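# Put phone on comic book, laptop on its stand

## Task

Place the phone lying flat with all of it resting on the comic book. Set the laptop, closed and with its top side facing up, onto the laptop stand so that one of its long edges sits flush and square against the stand's lips. At the end, neither gripper may be in contact with the phone or the laptop.

## Robot and tools

Robot: two arms, left_arm and right_arm, each ending in a two-finger gripper. The fingers extend along the gripper's +z axis and spread apart along its y axis. The reported end_effector_position is the spot between the finger pads, about 1 cm short of the fingertips. A camera stand is fixed behind the arms. Images come from cam_head_left and cam_head_right, each 896x504.

Frame: everything uses the scene frame. Its origin is at table-top height, halfway between the arms' nominal bases. +z points up, +x points out over the table, and left_arm is on the +y side. Arm names do not match the left or right side of the images. Calibrated bases: left_arm at (+0.031, +0.243, 0) m, right_arm at (-0.029, -0.309, 0) m, both turned almost not at all about z. Printed hand positions and orientations can be off by a few centimetres, more at long reach.

execute_actions(actions, cameras): actions is a list of actions. Each action is a list of up to 15 rows, and each row is one control step of 1/30 s. If an action has fewer rows, its last row is held for the remaining steps. Every row has 14 numbers, each in -1..1, always for both arms: left dx, dy, dz, rx, ry, rz, opening, then right dx, dy, dz, rx, ry, rz, opening. The six pose numbers are an offset, not a pose. They are measured along scene axes from that arm's Hand target as it was when the action began. Every row counts from that same start, not from the previous row. Repeating an offset in a later action moves the arm further. Scale: 1.0 equals 0.6 m of travel or 180 degrees of turn. rx, ry, rz form a single rotation vector about the Hand target's position. A translation longer than 1.0 may be shortened. Opening is absolute: +1 is fully open (0.094 m) and -1 is shut. Sending six zeros re-commands the current Hand target. A 0 in the opening slot means half open, so to leave a gripper unchanged, resend its present opening. cameras: a list of names, ["all"], or []. If left out, you get images only when actions is empty. An empty actions list returns the full state.

move(target, speed, blend, opening_speed, grip_force, blocking, cameras): target is either one 14-number row laid out as above, or a list of up to 15 such rows. Every row is an offset from the Hand targets at the start of the move, not from the previous row. The grippers travel in straight lines and all paths finish together, within at most 10 s. speed is the top speed in m/s (0.002 to 4.3, default 0.25), and turning is capped at twice that value in rad/s. It can be one number or one per target. blend, in m, rounds the corners at intermediate targets. The default 0 makes the arms stop at each one. opening_speed sets how fast the commanded opening changes, per second on the -1..1 scale, minimum 0.2. grip_force is the pad force limit in N, 10 to 50, and it stays in effect until changed. Below 50 the fingers close slowly. blocking=false returns after about 0.5 s while the move keeps running. Paths do not avoid obstacles or the other arm. The result adds a move: line saying how it ended (done, off_target, moving, held, fault) and any limits (paced = pose clipped, held = steps withheld).

wait(seconds 0..10): lets time pass with the last commands held. stop(): brakes a running move, which needs some distance. zoom_image(camera, region): camera is cam_head_left or cam_head_right, region is [x0, y0, x1, y1] in pixels from the top-left, at most 504 wide and 504 tall, using that camera's latest image. finished_scene(scene): takes the current scene's number and ends the scene for good, so call it only once the goal is met and stable.

Reading results: Hand target is the last commanded pose after clipping, and it is the base for the next offsets. The gripper often settles a few cm away from it because of friction and weight, and that alone does not mean it is touching something. If the gap stays, send the difference as a new offset. Tool commands lists the present gripper commands. grip_measured is the measured opening on the -1..1 scale, which reads slightly wide when empty and slightly narrow when squeezing. grip_effort_nm is the gripper motor effort, where negative means closing, and it does not return to zero at rest. Joint velocities "within noise" means the arm is still. Joint torques include the arm's own weight. Motor temperatures are also reported.

Cautions: each step, the commanded orientation is clipped to within 40 degrees of the current one, so make large turns in stages. Faster moves lag more, stray more and hit harder. Targets placed beyond a contact keep pressing until you command a pose back off it. Do not drive a gripper's path close to its own base, because that can flip the shoulder, so route around it. Never let the arms, grippers or wrist cameras touch each other, and never close one gripper on the other's fingers. Avoid dropping parts, releasing moving parts, slamming, or hard pushes on fixed or heavy objects. Anything that falls off the table, or is left off it, ends in failure. Loose objects may occasionally get a small push from outside. Holding loads, staying stretched out, or pushing at unreachable poses heats the motors. MOTOR HOT appears at 85 °C, and at 100 °C that arm goes limp and drops whatever it holds for 30 s or more (OVER-TEMPERATURE FAULT). Use a gentle opening_speed for fragile items. To let go, command an opening clearly above grip_measured, then back the gripper away so it touches neither object.

Each tool is called after "Request:" as a command line: name --argument value for each argument, lists and objects as JSON in quotes; but a table of rows of numbers goes row by row, as --pt "numbers of a row", without its own name.

## Session

Request:
execute_actions --actions '[]'

Scene clock: 0.00 s.
left_arm: end_effector_position=(+0.4918, +0.7722, +0.2721) grip_measured=+1.000 grip_effort_nm=n/a end_effector_quat_wxyz=(+0.538, +0.343, +0.763, +0.102) | right_arm: end_effector_position=(+0.0818, -0.5453, +0.1553) grip_measured=+1.000 grip_effort_nm=n/a end_effector_quat_wxyz=(-0.017, +0.931, +0.365, +0.017)
Joint positions: left_arm=[1.048 1.958 1.826 -0.907 1.087 1.594 0.094] | right_arm=[-1.159 1.066 0.823 -1.361 -0.035 1.239 0.094]
Joint velocities: within noise
Joint torques (N m): no reading
Motor temperatures (°C): left_arm=[23 25 27 24 28 25 28] | right_arm=[27 30 27 25 24 24 25]
Heat: left arm: hottest wrist yaw 28 °C; right arm: hottest shoulder 30 °C.
Hand target: left_arm +0.4940, +0.7762, +0.2939; +0.539, +0.352, +0.755, +0.121 | right_arm +0.0850, -0.5526, +0.1636; -0.006, +0.931, +0.366, +0.017
Tool commands: left_gripper/opening=+1.0 right_gripper/opening=+1.0

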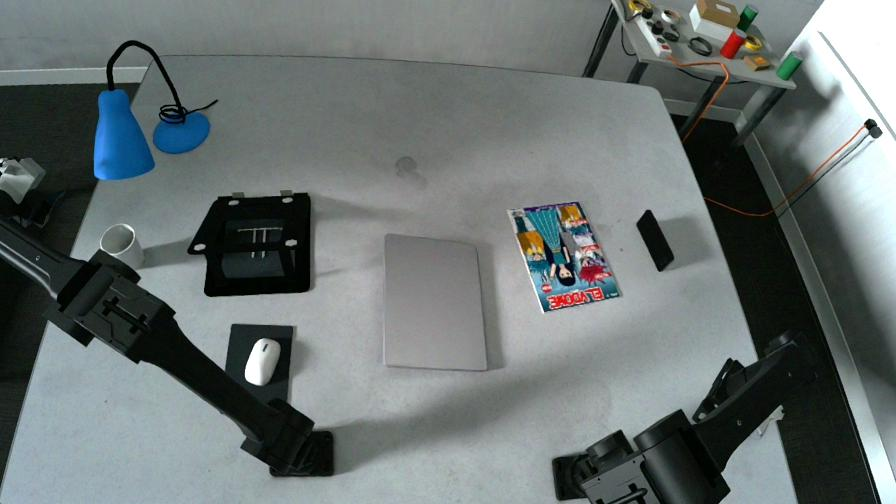

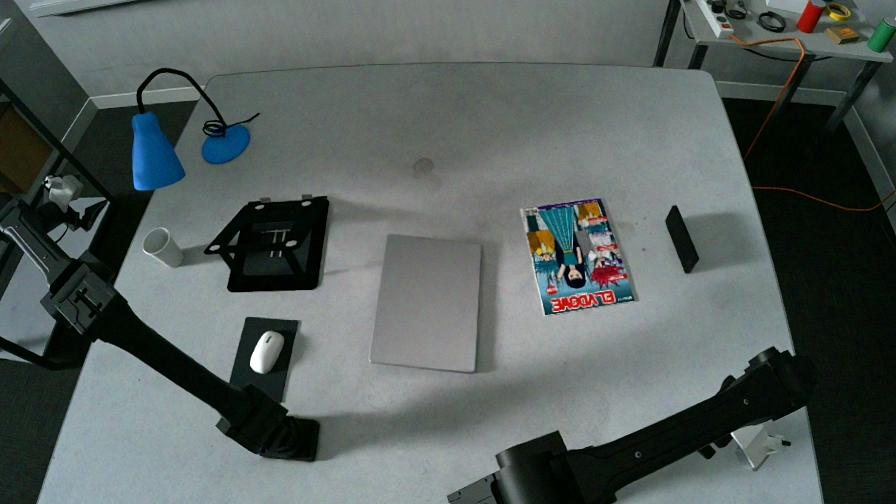

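Request:
zoom_image --camera "cam_head_left" --region '[480, 160, 732, 342]'

Request:
zoom_image --camera "cam_head_right" --region '[500, 160, 752, 342]'

Request:
zoom_image --camera "cam_head_left" --region '[160, 160, 412, 342]'

Request:
zoom_image --camera "cam_head_right" --region '[180, 160, 432, 342]'

Scaled by 2.000.

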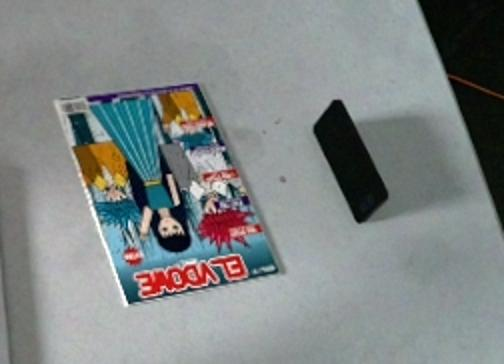

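Scaled by 2.000.

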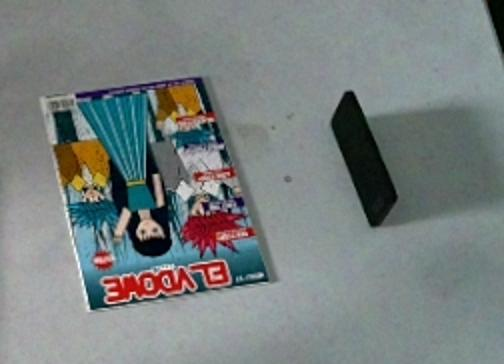

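Scaled by 2.000.

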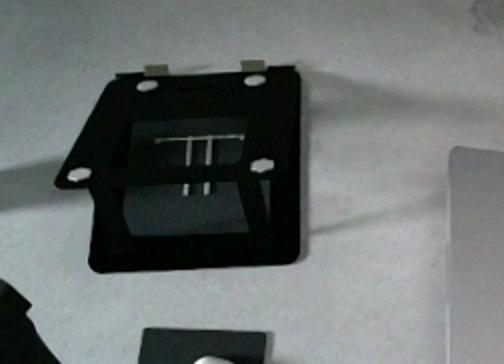

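Scaled by 2.000.

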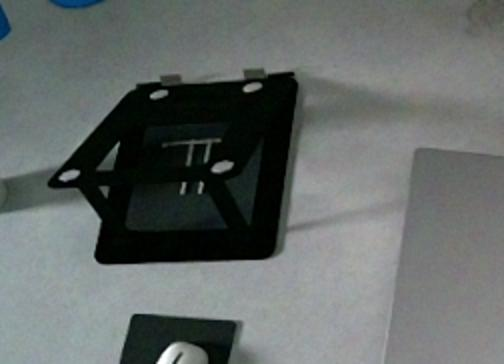

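Request:
zoom_image --camera "cam_head_left" --region '[0, 130, 252, 312]'

Request:
zoom_image --camera "cam_head_left" --region '[540, 322, 792, 504]'

Request:
zoom_image --camera "cam_head_right" --region '[0, 150, 252, 332]'

Request:
zoom_image --camera "cam_head_right" --region '[580, 322, 832, 504]'

Scaled by 2.000.

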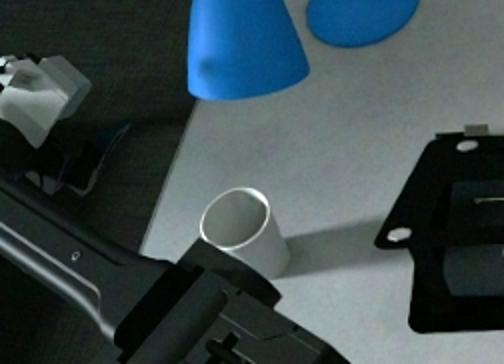

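Scaled by 2.000.

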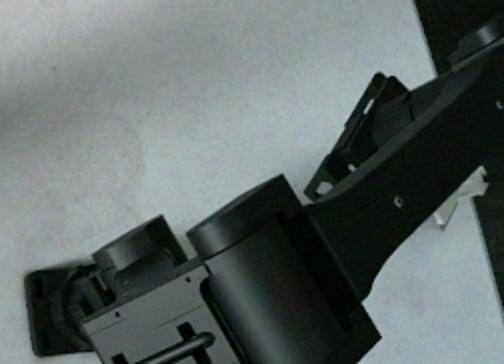

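Scaled by 2.000.

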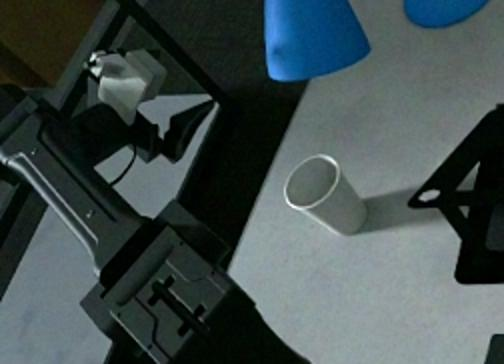

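Scaled by 2.000.

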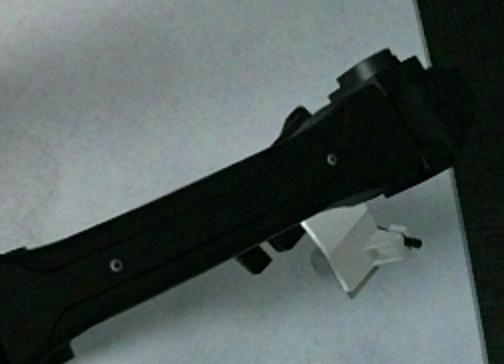

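Request:
zoom_image --camera "cam_head_left" --region '[360, 210, 612, 392]'

Request:
zoom_image --camera "cam_head_right" --region '[340, 210, 592, 392]'

Request:
zoom_image --camera "cam_head_left" --region '[376, 340, 502, 390]'

Request:
zoom_image --camera "cam_head_right" --region '[360, 340, 486, 390]'

Scaled by 2.000.

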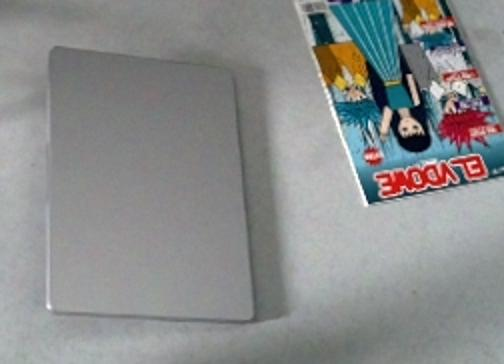

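Scaled by 2.000.

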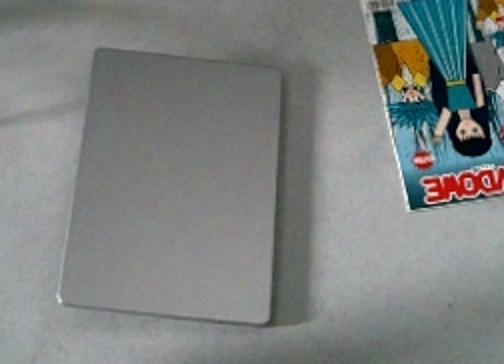

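Scaled by 4.000.

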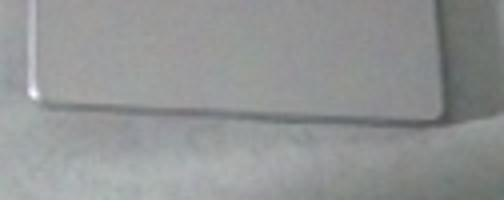

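Scaled by 4.000.

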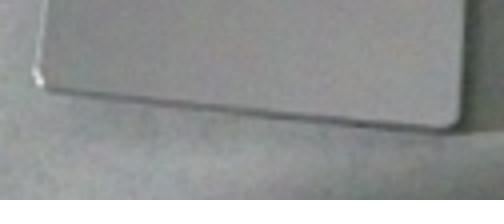

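Request:
move --target '[-0.157, -0.877, 0.077, -0.0706, 0.372, 0.237, 1.0, 0.575, 0.204, 0.061, 0, 0, 0.761, 1.0]' --speed 0.4 --cameras '["all"]'

Scene clock: 121.33 s.
left_arm: end_effector_position=(+0.3874, +0.2533, +0.3126) grip_measured=+1.000 grip_effort_nm=0.02 end_effector_quat_wxyz=(+0.014, +0.021, +1.000, +0.010) | right_arm: end_effector_position=(+0.4103, -0.4290, +0.1891) grip_measured=+1.000 grip_effort_nm=-0.02 end_effector_quat_wxyz=(-0.030, +0.009, +0.999, +0.004)
Joint positions: left_arm=[-0.007 1.261 1.388 -1.67 -0.018 0.064 0.094] | right_arm=[-0.267 1.585 1.396 -1.443 0.008 -0.243 0.094]
Joint torques (N m): left_arm=[-2.49 -10.46 16.84 -0.05 -0.13 -0.07] | right_arm=[1.2 -14.33 12.49 -0.28 0.01 0.11]
Motor temperatures (°C): left_arm=[23 32 34 24 28 24 27] | right_arm=[27 30 39 25 24 23 25]
Heat: left arm: hottest elbow 34 °C; right arm: hottest elbow 39 °C.
Hand target: left_arm +0.3998, +0.2500, +0.3401; +0.000, +0.021, +1.000, +0.011 | right_arm +0.4300, -0.4302, +0.2000; -0.018, +0.001, +1.000, +0.001
Off the commanded pose: left_arm 0.030 m, 2 deg | right_arm 0.023 m, 2 deg.
joint sent to its limit (left arm) — joint 4 (wrist pitch), lower limit. The joint targets are off in orientation, not in position.
move: off_target (left_arm, right_arm)

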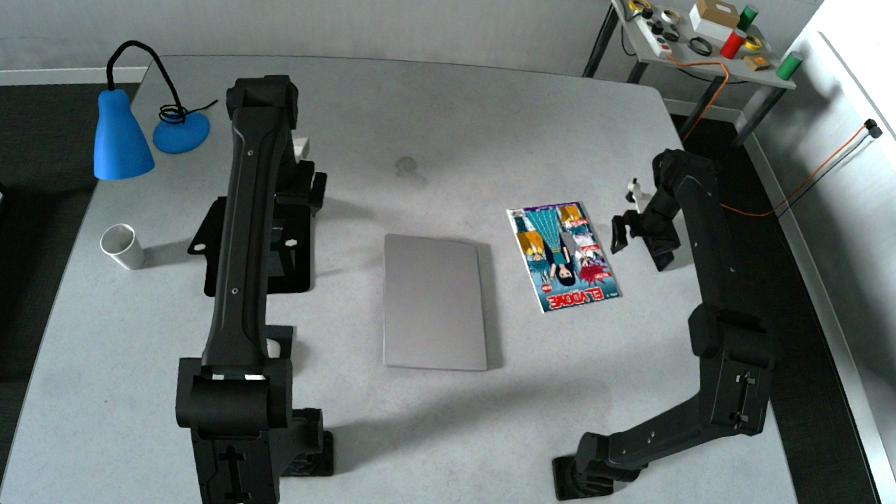

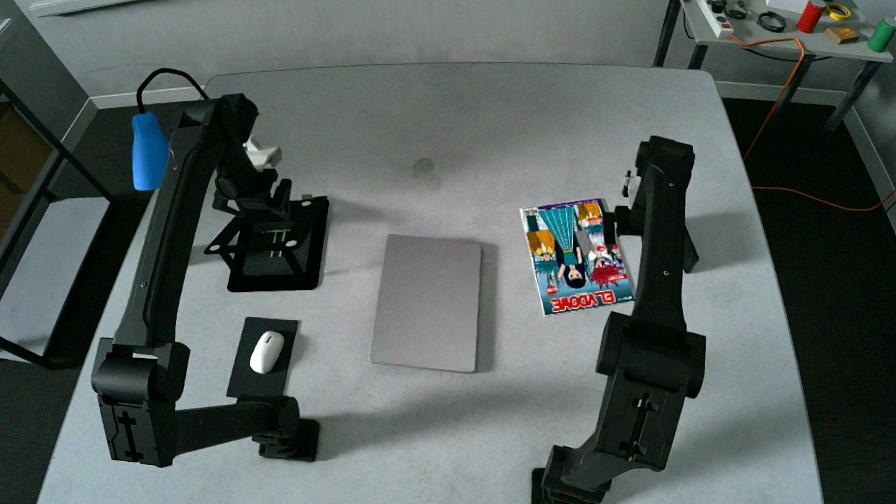

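Request:
zoom_image --camera "cam_head_left" --region '[570, 150, 738, 276]'

Request:
zoom_image --camera "cam_head_right" --region '[560, 150, 728, 276]'

Request:
zoom_image --camera "cam_head_left" --region '[190, 120, 358, 246]'

Request:
zoom_image --camera "cam_head_right" --region '[190, 120, 358, 246]'

Scaled by 3.000.

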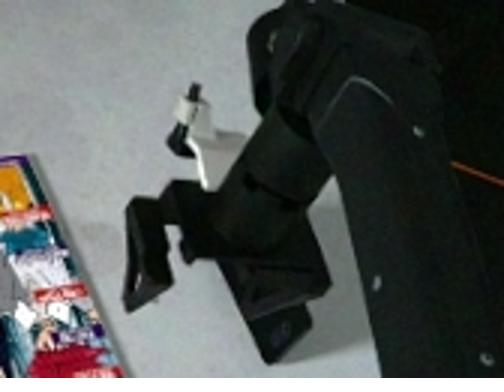

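Scaled by 3.000.

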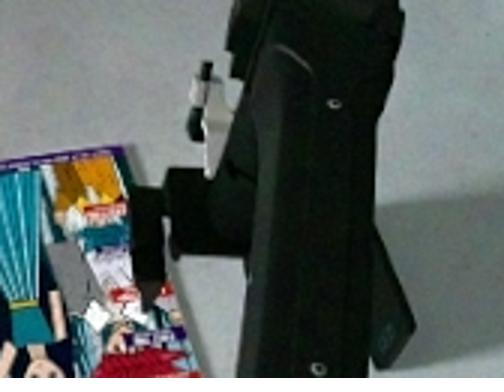

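Scaled by 3.000.

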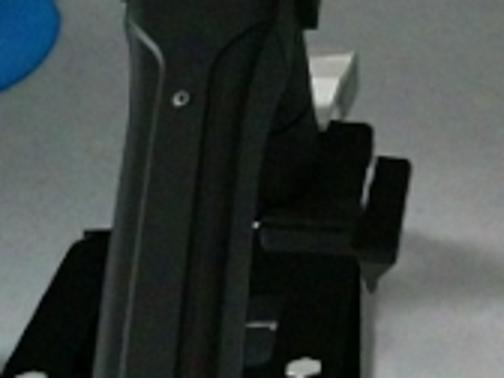

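Scaled by 3.000.

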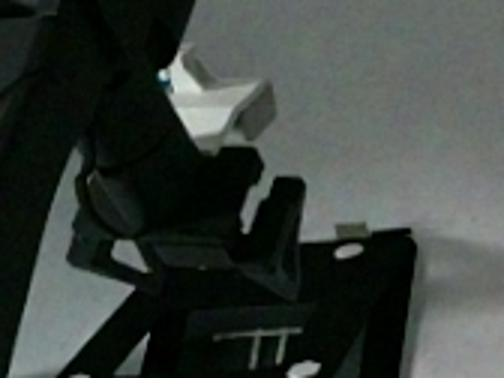

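Request:
zoom_image --camera "cam_head_left" --region '[600, 170, 684, 275]'

Request:
zoom_image --camera "cam_head_right" --region '[200, 130, 310, 240]'

Scaled by 4.800.

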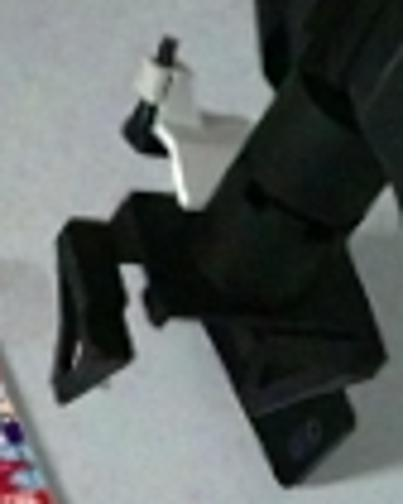

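Scaled by 4.582.

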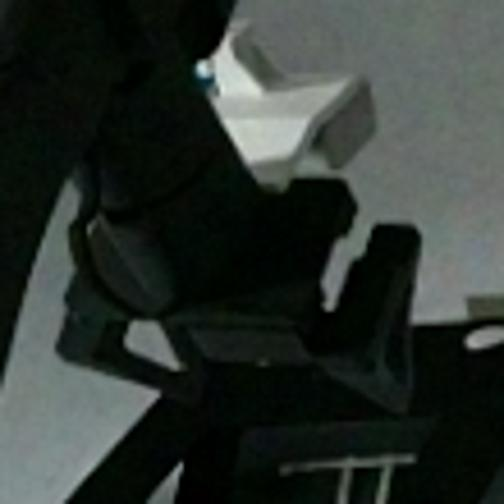

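Request:
zoom_image --camera "cam_head_left" --region '[620, 190, 704, 295]'

Request:
zoom_image --camera "cam_head_right" --region '[640, 190, 724, 295]'

Scaled by 4.800.

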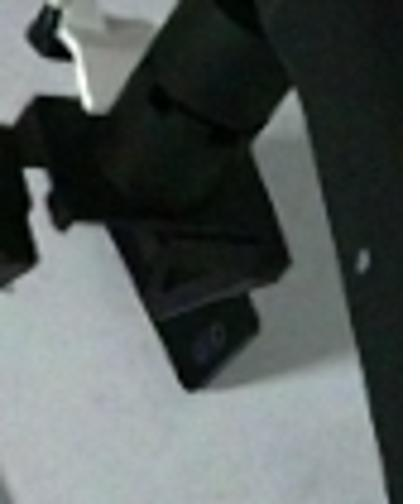

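Scaled by 4.800.

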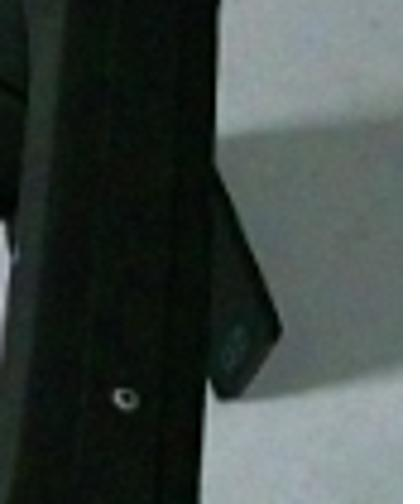

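Request:
move --target '[0.0833, -0.25, -0.1, 0, -0.5, 0, 1.0, 0.1, -0.1663, -0.05, 0, 0, 0.0528, 1.0]' --speed 0.3 --cameras '["all"]'

Scene clock: 211.77 s.
left_arm: end_effector_position=(+0.4522, +0.1048, +0.2856) grip_measured=+1.000 grip_effort_nm=0.02 end_effector_quat_wxyz=(+0.707, +0.000, +0.707, +0.023) | right_arm: end_effector_position=(+0.4749, -0.5171, +0.1632) grip_measured=+1.000 grip_effort_nm=-0.02 end_effector_quat_wxyz=(-0.028, -0.083, +0.996, +0.005)
Joint positions: left_arm=[-0.552 1.046 0.474 0.571 -0.556 0.033 0.094] | right_arm=[-0.39 1.824 1.642 -1.443 0.017 -0.551 0.094]
Joint torques (N m): left_arm=[-2.43 -5.77 9.43 2.84 -0.09 0.09] | right_arm=[-0.21 -18.26 12.53 -0.27 0.05 0.08]
Motor temperatures (°C): left_arm=[23 27 38 24 27 24 27] | right_arm=[27 32 46 25 24 23 25]
Heat: left arm: hottest elbow 38 °C; right arm: hottest elbow 46 °C.
Hand target: left_arm +0.4498, +0.1000, +0.2803; +0.707, +0.007, +0.707, +0.022 | right_arm +0.4900, -0.5300, +0.1702; -0.018, -0.082, +0.996, -0.001
Off the commanded pose: left_arm 0.008 m, 1 deg | right_arm 0.021 m, 1 deg.
move: off_target (right_arm)

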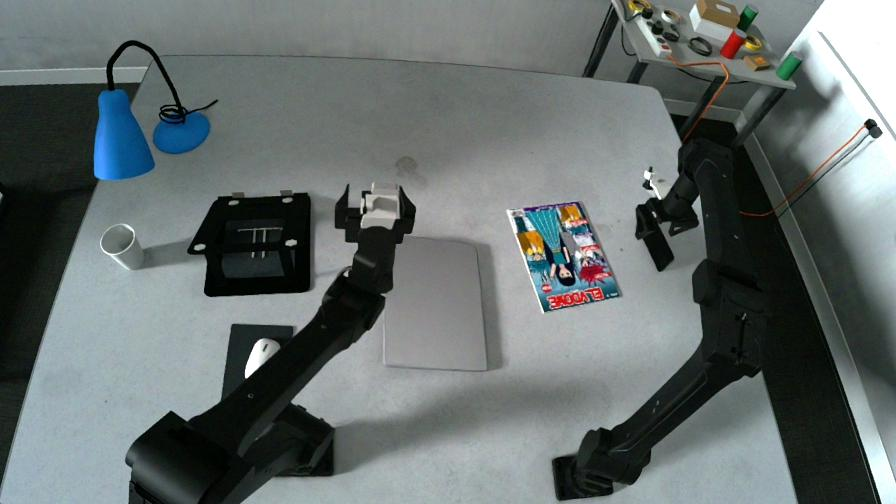

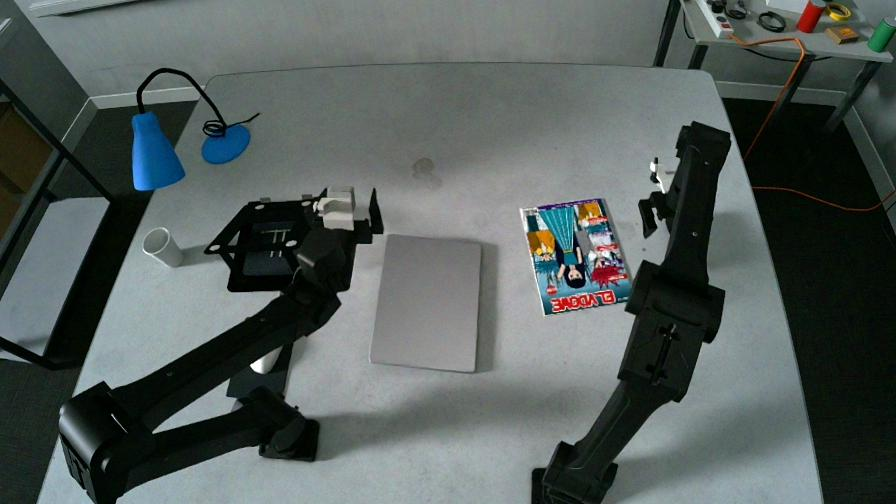

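Request:
zoom_image --camera "cam_head_left" --region '[310, 165, 450, 270]'

Request:
zoom_image --camera "cam_head_right" --region '[290, 165, 430, 270]'

Request:
zoom_image --camera "cam_head_left" --region '[615, 175, 715, 285]'

Request:
zoom_image --camera "cam_head_right" --region '[625, 175, 725, 285]'

Scaled by 3.600.

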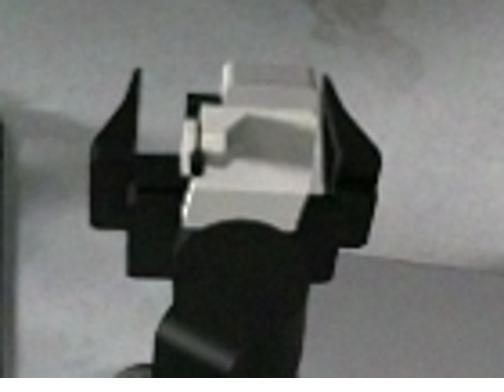

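Scaled by 3.600.

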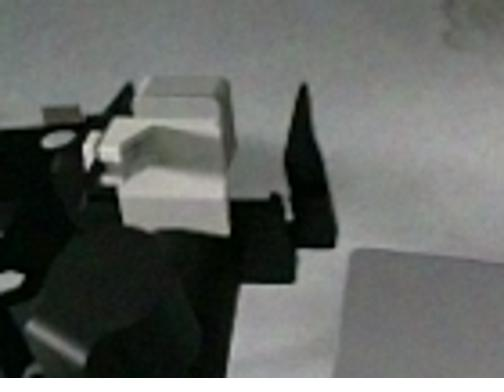

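Scaled by 4.582.

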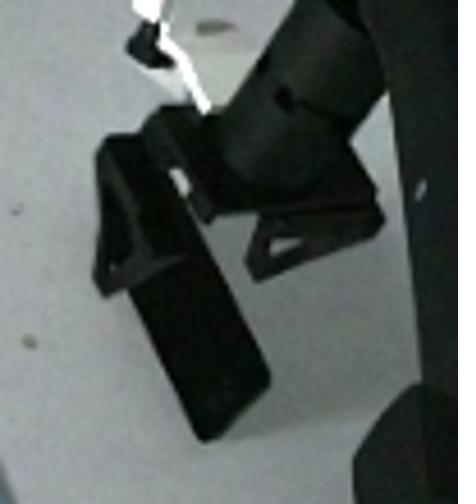

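Scaled by 4.582.

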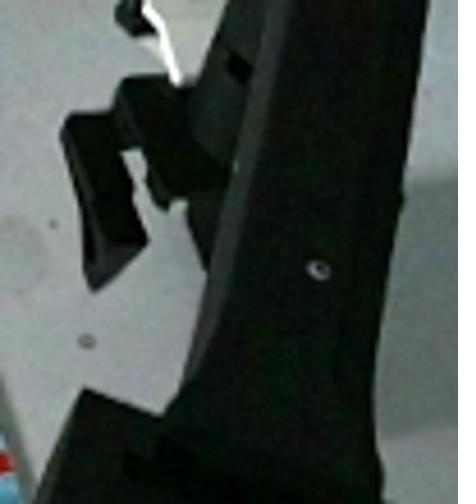

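Request:
zoom_image --camera "cam_head_left" --region '[630, 190, 706, 250]'

Request:
zoom_image --camera "cam_head_left" --region '[325, 175, 425, 255]'

Scaled by 6.632.

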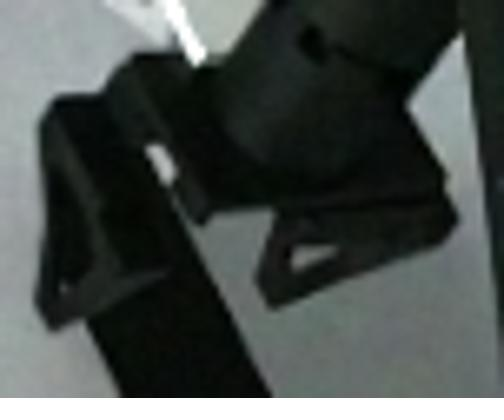

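Scaled by 5.040.

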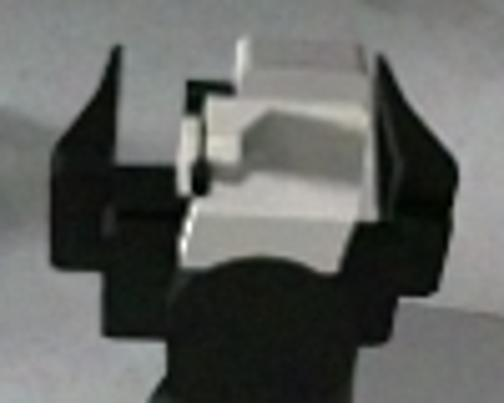

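Request:
move --target '[0.117, 0.083, -0.317, 0, 0.5, 0, -1.0, -0.3166, 0.5166, -0.1337, 0, 0, 0, -1.0]' --speed 0.35 --cameras '["all"]'

Scene clock: 375.70 s.
left_arm: end_effector_position=(+0.4953, +0.1497, +0.0722) grip_measured=-0.981 grip_effort_nm=-1.00 end_effector_quat_wxyz=(-0.021, +0.023, +0.999, +0.017) | right_arm: end_effector_position=(+0.3032, -0.2225, +0.0887) grip_measured=-0.991 grip_effort_nm=-0.50 end_effector_quat_wxyz=(-0.026, -0.081, +0.996, -0.001)
Joint positions: left_arm=[-0.235 1.722 1.247 -1.144 -0.025 -0.161 0.001] | right_arm=[0.248 1.384 0.897 -1.134 -0.007 0.092 0]
Joint torques (N m): left_arm=[-0.5 -16.15 15.06 -0.01 0.04 0.04] | right_arm=[1.2 -13.04 6.31 0.42 0.1 0.27]
Motor temperatures (°C): left_arm=[23 26 33 24 27 24 27] | right_arm=[27 37 50 25 24 23 25]
Heat: left arm: hottest elbow 33 °C; right arm: hottest elbow 50 °C.
Hand target: left_arm +0.5200, +0.1498, +0.0901; +0.000, +0.021, +1.000, +0.011 | right_arm +0.3002, -0.2202, +0.0899; -0.018, -0.082, +0.997, -0.001
Off the commanded pose: left_arm 0.031 m, 3 deg | right_arm 0.004 m, 1 deg.
move: off_target (left_arm)

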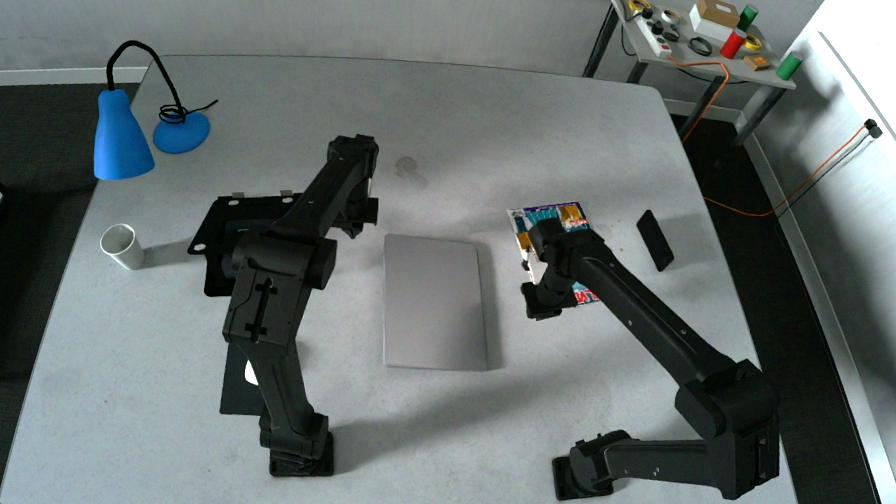

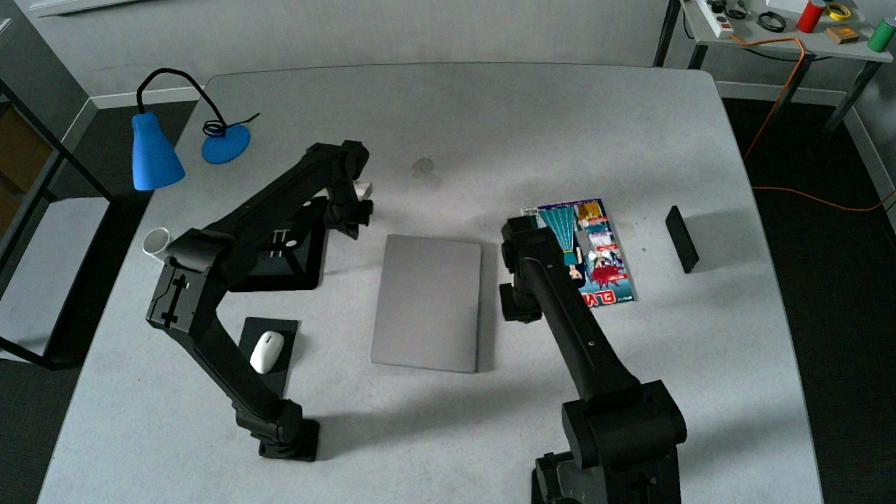

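Request:
zoom_image --camera "cam_head_left" --region '[320, 180, 400, 250]'

Request:
zoom_image --camera "cam_head_right" --region '[310, 180, 390, 250]'

Request:
zoom_image --camera "cam_head_left" --region '[510, 260, 590, 330]'

Request:
zoom_image --camera "cam_head_right" --region '[490, 260, 570, 330]'

Scaled by 6.300.

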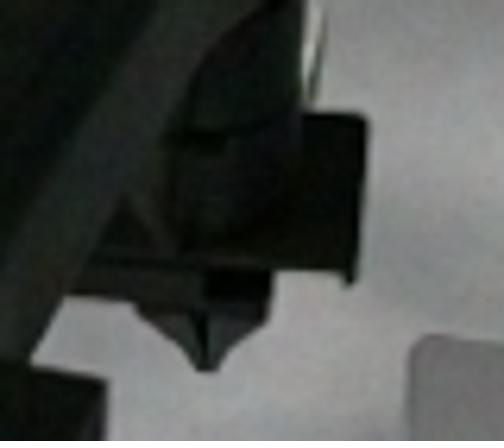

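Scaled by 6.300.

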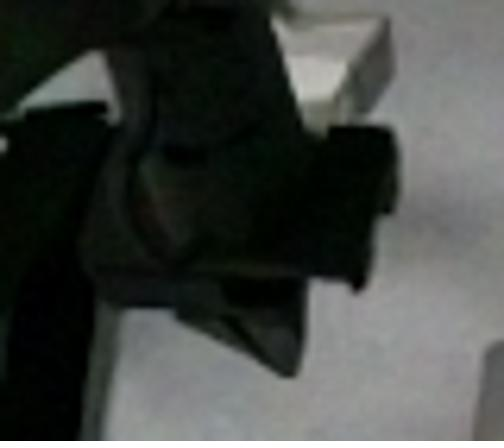

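Scaled by 6.300.

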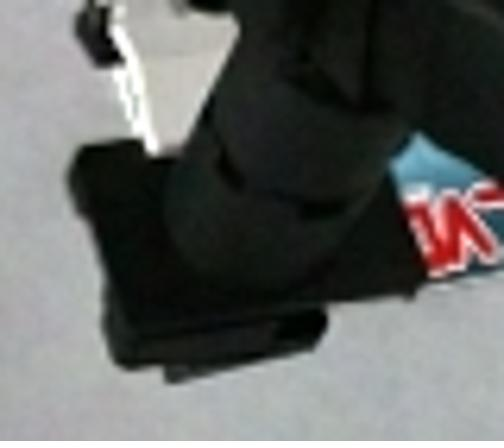

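Scaled by 6.300.

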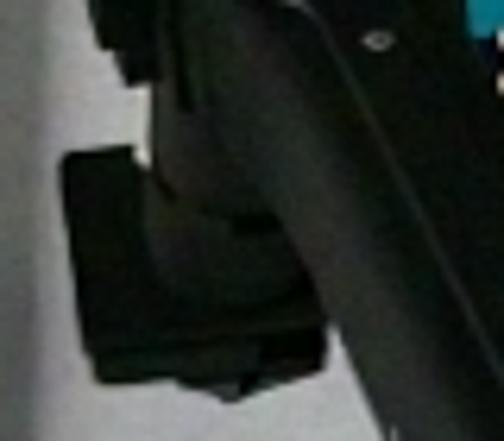

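Request:
move --target '[-0.45, 0.0, 0.0, 0, 0, 0, -1.0, 0.4297, -0.6663, 0.15, 0, 0, 0, 1.0]' --speed 0.4 --cameras '["all"]'

Scene clock: 611.07 s.
left_arm: end_effector_position=(+0.2569, +0.1509, +0.0903) grip_measured=-0.981 grip_effort_nm=-1.00 end_effector_quat_wxyz=(+0.003, +0.017, +1.000, +0.010) | right_arm: end_effector_position=(+0.5445, -0.6144, +0.1787) grip_measured=+0.999 grip_effort_nm=0.07 end_effector_quat_wxyz=(-0.025, -0.077, +0.997, +0.002)
Joint positions: left_arm=[-0.427 1.059 0.639 -1.152 -0.02 -0.364 0.001] | right_arm=[-0.487 2.125 2.15 -1.641 0.023 -0.636 0.094]
Joint torques (N m): left_arm=[-1.96 -6.95 8.77 -0.05 -0.04 -0.09] | right_arm=[0.62 -22.89 12.74 -0.2 -0.06 0.08]
Motor temperatures (°C): left_arm=[23 28 42 24 26 23 30] | right_arm=[26 34 37 25 24 23 25]
Heat: left arm: hottest elbow 42 °C; right arm: hottest elbow 37 °C.
Hand target: left_arm +0.2500, +0.1497, +0.0900; +0.000, +0.021, +1.000, +0.011 | right_arm +0.5580, -0.6199, +0.1798; -0.018, -0.082, +0.997, -0.001
Off the commanded pose: left_arm 0.007 m, 1 deg | right_arm 0.015 m, 1 deg.
move: off_target (right_arm)

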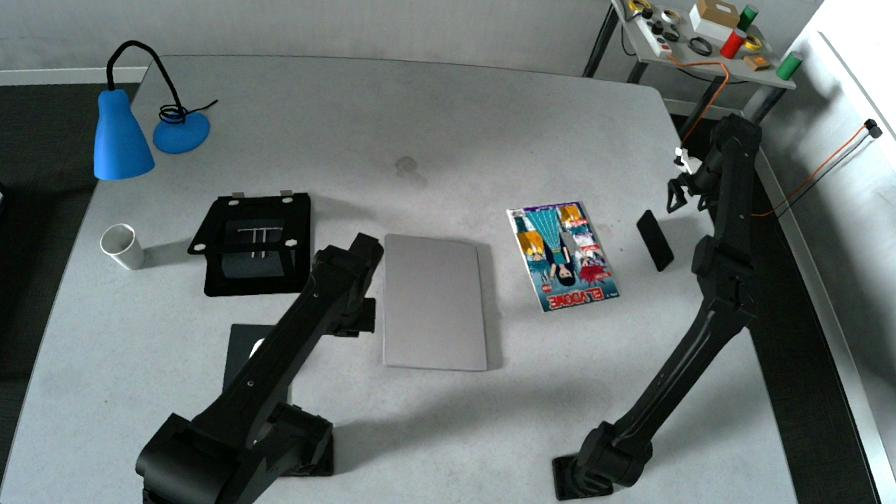

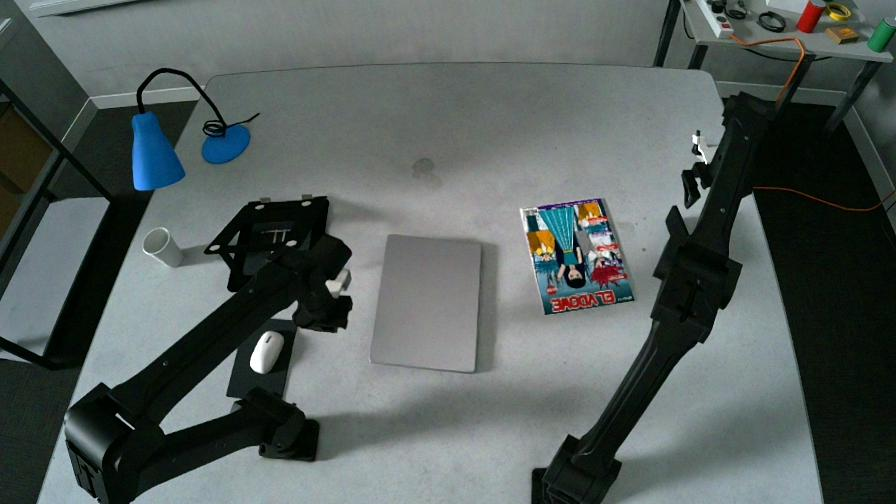

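Request:
zoom_image --camera "cam_head_left" --region '[630, 160, 750, 280]'

Request:
zoom_image --camera "cam_head_right" --region '[650, 160, 770, 280]'

Scaled by 4.200.

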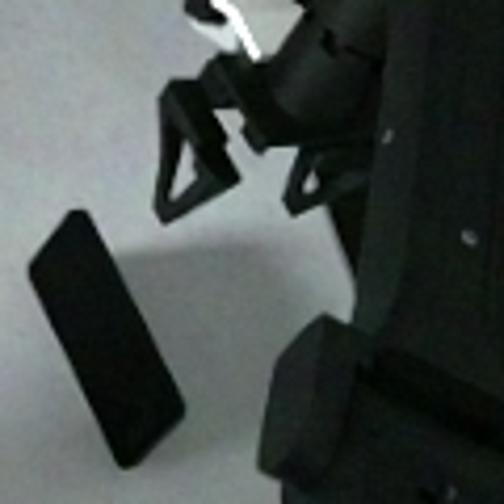

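Scaled by 4.200.

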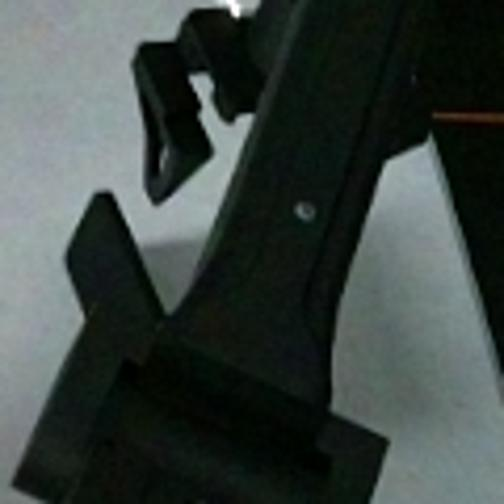

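Request:
move --pt "0 0 0 0 0 0 -1.0 0 0 -0.2413 0 0 0 1.0" --pt "0 0 0 0 0 0 -1.0 0 0 -0.2413 0 0 0 -1.0" --speed 0.2 --opening_speed 0.8 --cameras '["all"]'

Scene clock: 645.07 s.
left_arm: end_effector_position=(+0.2569, +0.1509, +0.0903) grip_measured=-0.981 grip_effort_nm=-1.00 end_effector_quat_wxyz=(+0.003, +0.017, +1.000, +0.010) | right_arm: end_effector_position=(+0.5584, -0.6216, +0.0519) grip_measured=-0.990 grip_effort_nm=-0.46 end_effector_quat_wxyz=(-0.010, -0.078, +0.997, -0.007)
Joint positions: left_arm=[-0.427 1.059 0.639 -1.152 -0.02 -0.364 0.001] | right_arm=[-0.487 2.195 1.935 -1.32 0.023 -0.638 0]
Joint torques (N m): left_arm=[-3.31 -6.95 8.76 0.03 -0.08 -0.1] | right_arm=[0.67 -24.23 7.73 0.32 -0.06 0.1]
Heat: left arm: hottest elbow 39 °C; right arm: hottest elbow 39 °C.
Hand target: left_arm +0.2500, +0.1497, +0.0900; +0.000, +0.021, +1.000, +0.011 | right_arm +0.5579, -0.6198, +0.0349; -0.018, -0.082, +0.996, -0.001
Off the commanded pose: left_arm 0.007 m, 1 deg | right_arm 0.017 m, 1 deg.
move: off_target (right_arm); target 2's new opening was sent with right_arm's hand 0.017 m and 1 deg from that target

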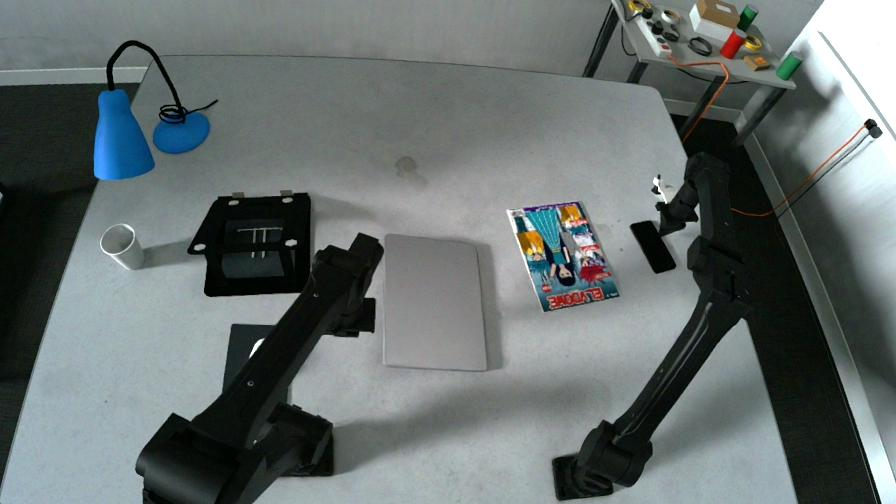

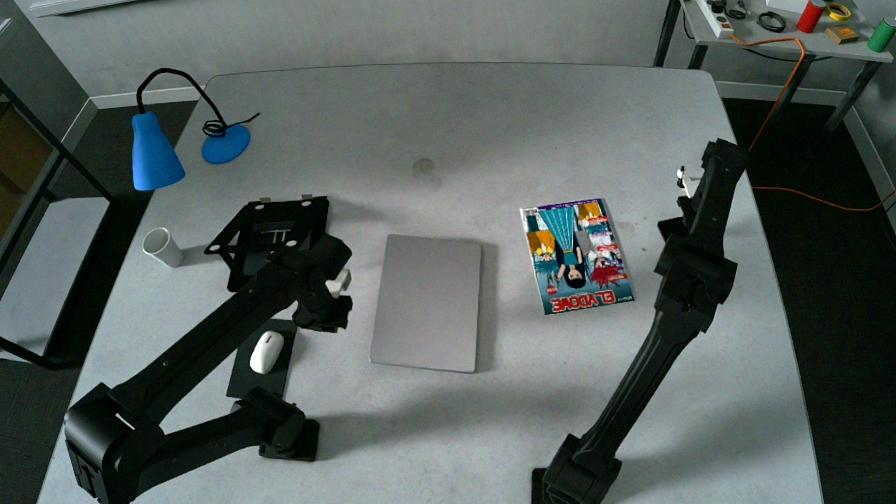

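Request:
zoom_image --camera "cam_head_left" --region '[610, 170, 730, 290]'

Request:
zoom_image --camera "cam_head_right" --region '[630, 170, 750, 290]'

Scaled by 4.200.

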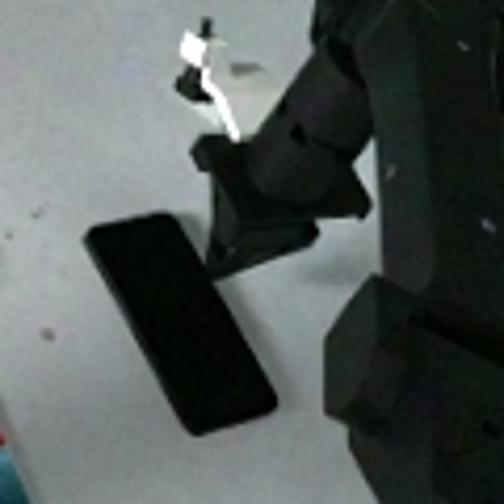

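Scaled by 4.200.

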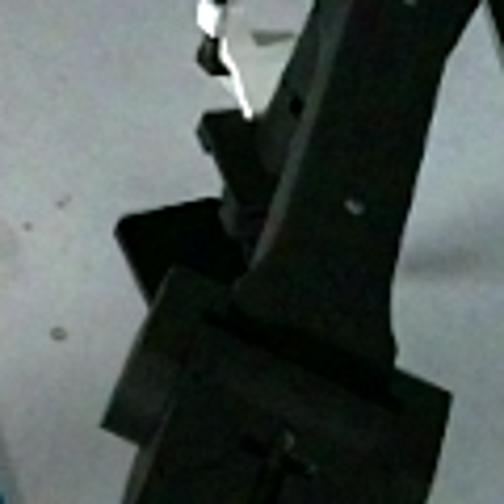

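Request:
move --pt "0 0 0 0 0 0 -1.0 -0.0133 0 0.03 0 0 0.0333 1.0" --pt "0 0 0 0 0 0 -1.0 -0.0133 0 -0.0415 0 0 0.0333 1.0" --speed 0.12 --cameras '["all"]'

Scene clock: 674.87 s.
left_arm: end_effector_position=(+0.2569, +0.1509, +0.0903) grip_measured=-0.981 grip_effort_nm=-1.00 end_effector_quat_wxyz=(+0.003, +0.017, +1.000, +0.010) | right_arm: end_effector_position=(+0.5549, -0.6198, +0.0312) grip_measured=+0.999 grip_effort_nm=0.07 end_effector_quat_wxyz=(-0.007, -0.131, +0.991, -0.009)
Joint positions: left_arm=[-0.427 1.059 0.639 -1.152 -0.02 -0.364 0.001] | right_arm=[-0.487 2.195 1.879 -1.255 0.023 -0.745 0.094]
Joint torques (N m): left_arm=[-2.96 -6.48 8.57 -0.03 -0.06 -0.02] | right_arm=[0.38 -24.35 6.83 0.54 0.04 0.09]
Motor temperatures (°C): left_arm=[23 27 37 24 26 23 30] | right_arm=[26 39 39 25 24 23 25]
Heat: left arm: hottest elbow 37 °C; right arm: hottest shoulder 39 °C.
Hand target: left_arm +0.2500, +0.1497, +0.0900; +0.000, +0.021, +1.000, +0.011 | right_arm +0.5499, -0.6198, +0.0100; -0.018, -0.134, +0.991, -0.002
Off the commanded pose: left_arm 0.007 m, 1 deg | right_arm 0.022 m, 2 deg.
move: off_target (right_arm)

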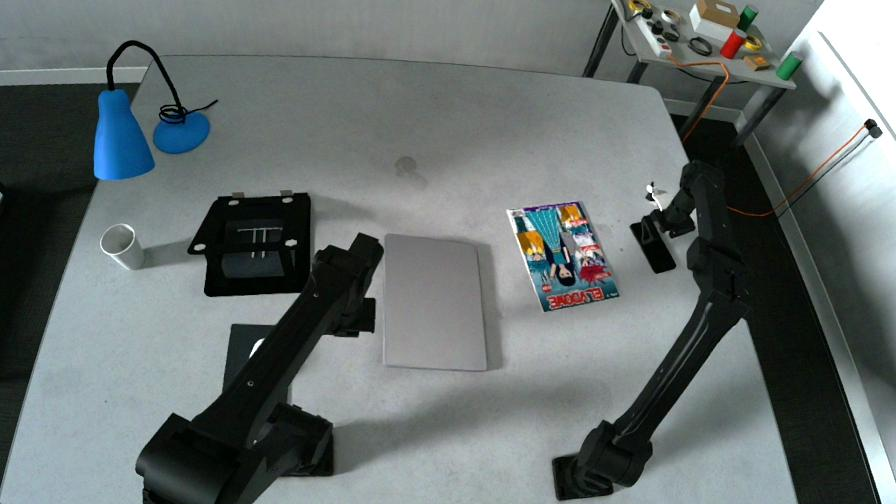

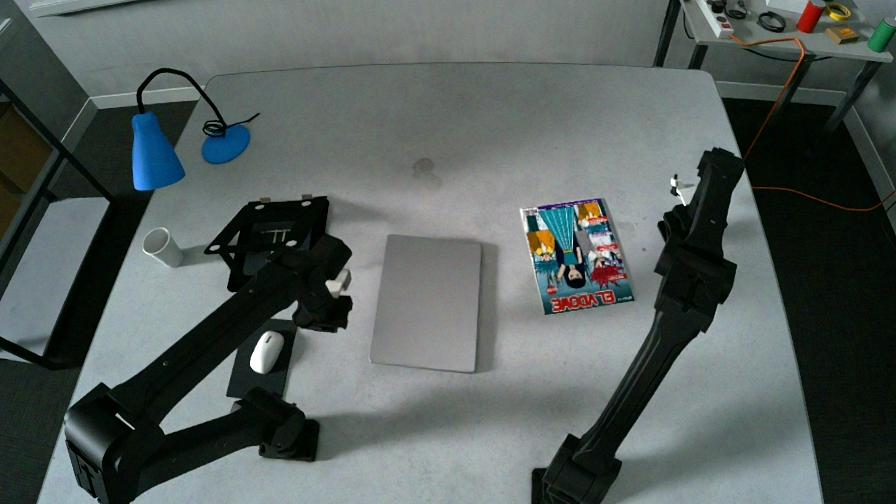

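Request:
zoom_image --camera "cam_head_left" --region '[620, 190, 710, 280]'

Request:
zoom_image --camera "cam_head_right" --region '[640, 190, 730, 280]'

Scaled by 5.600.

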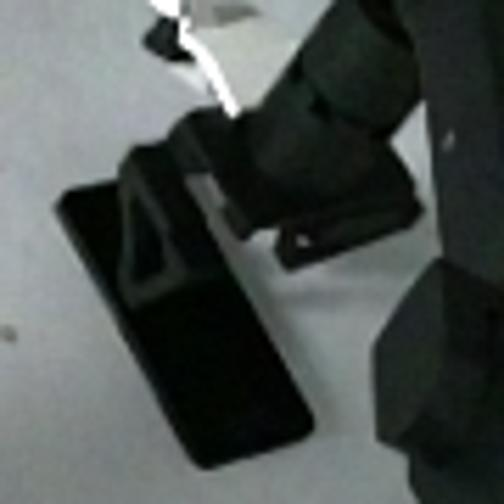

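Scaled by 5.600.

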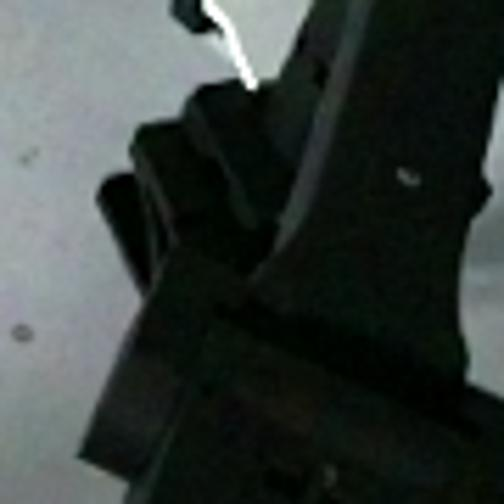

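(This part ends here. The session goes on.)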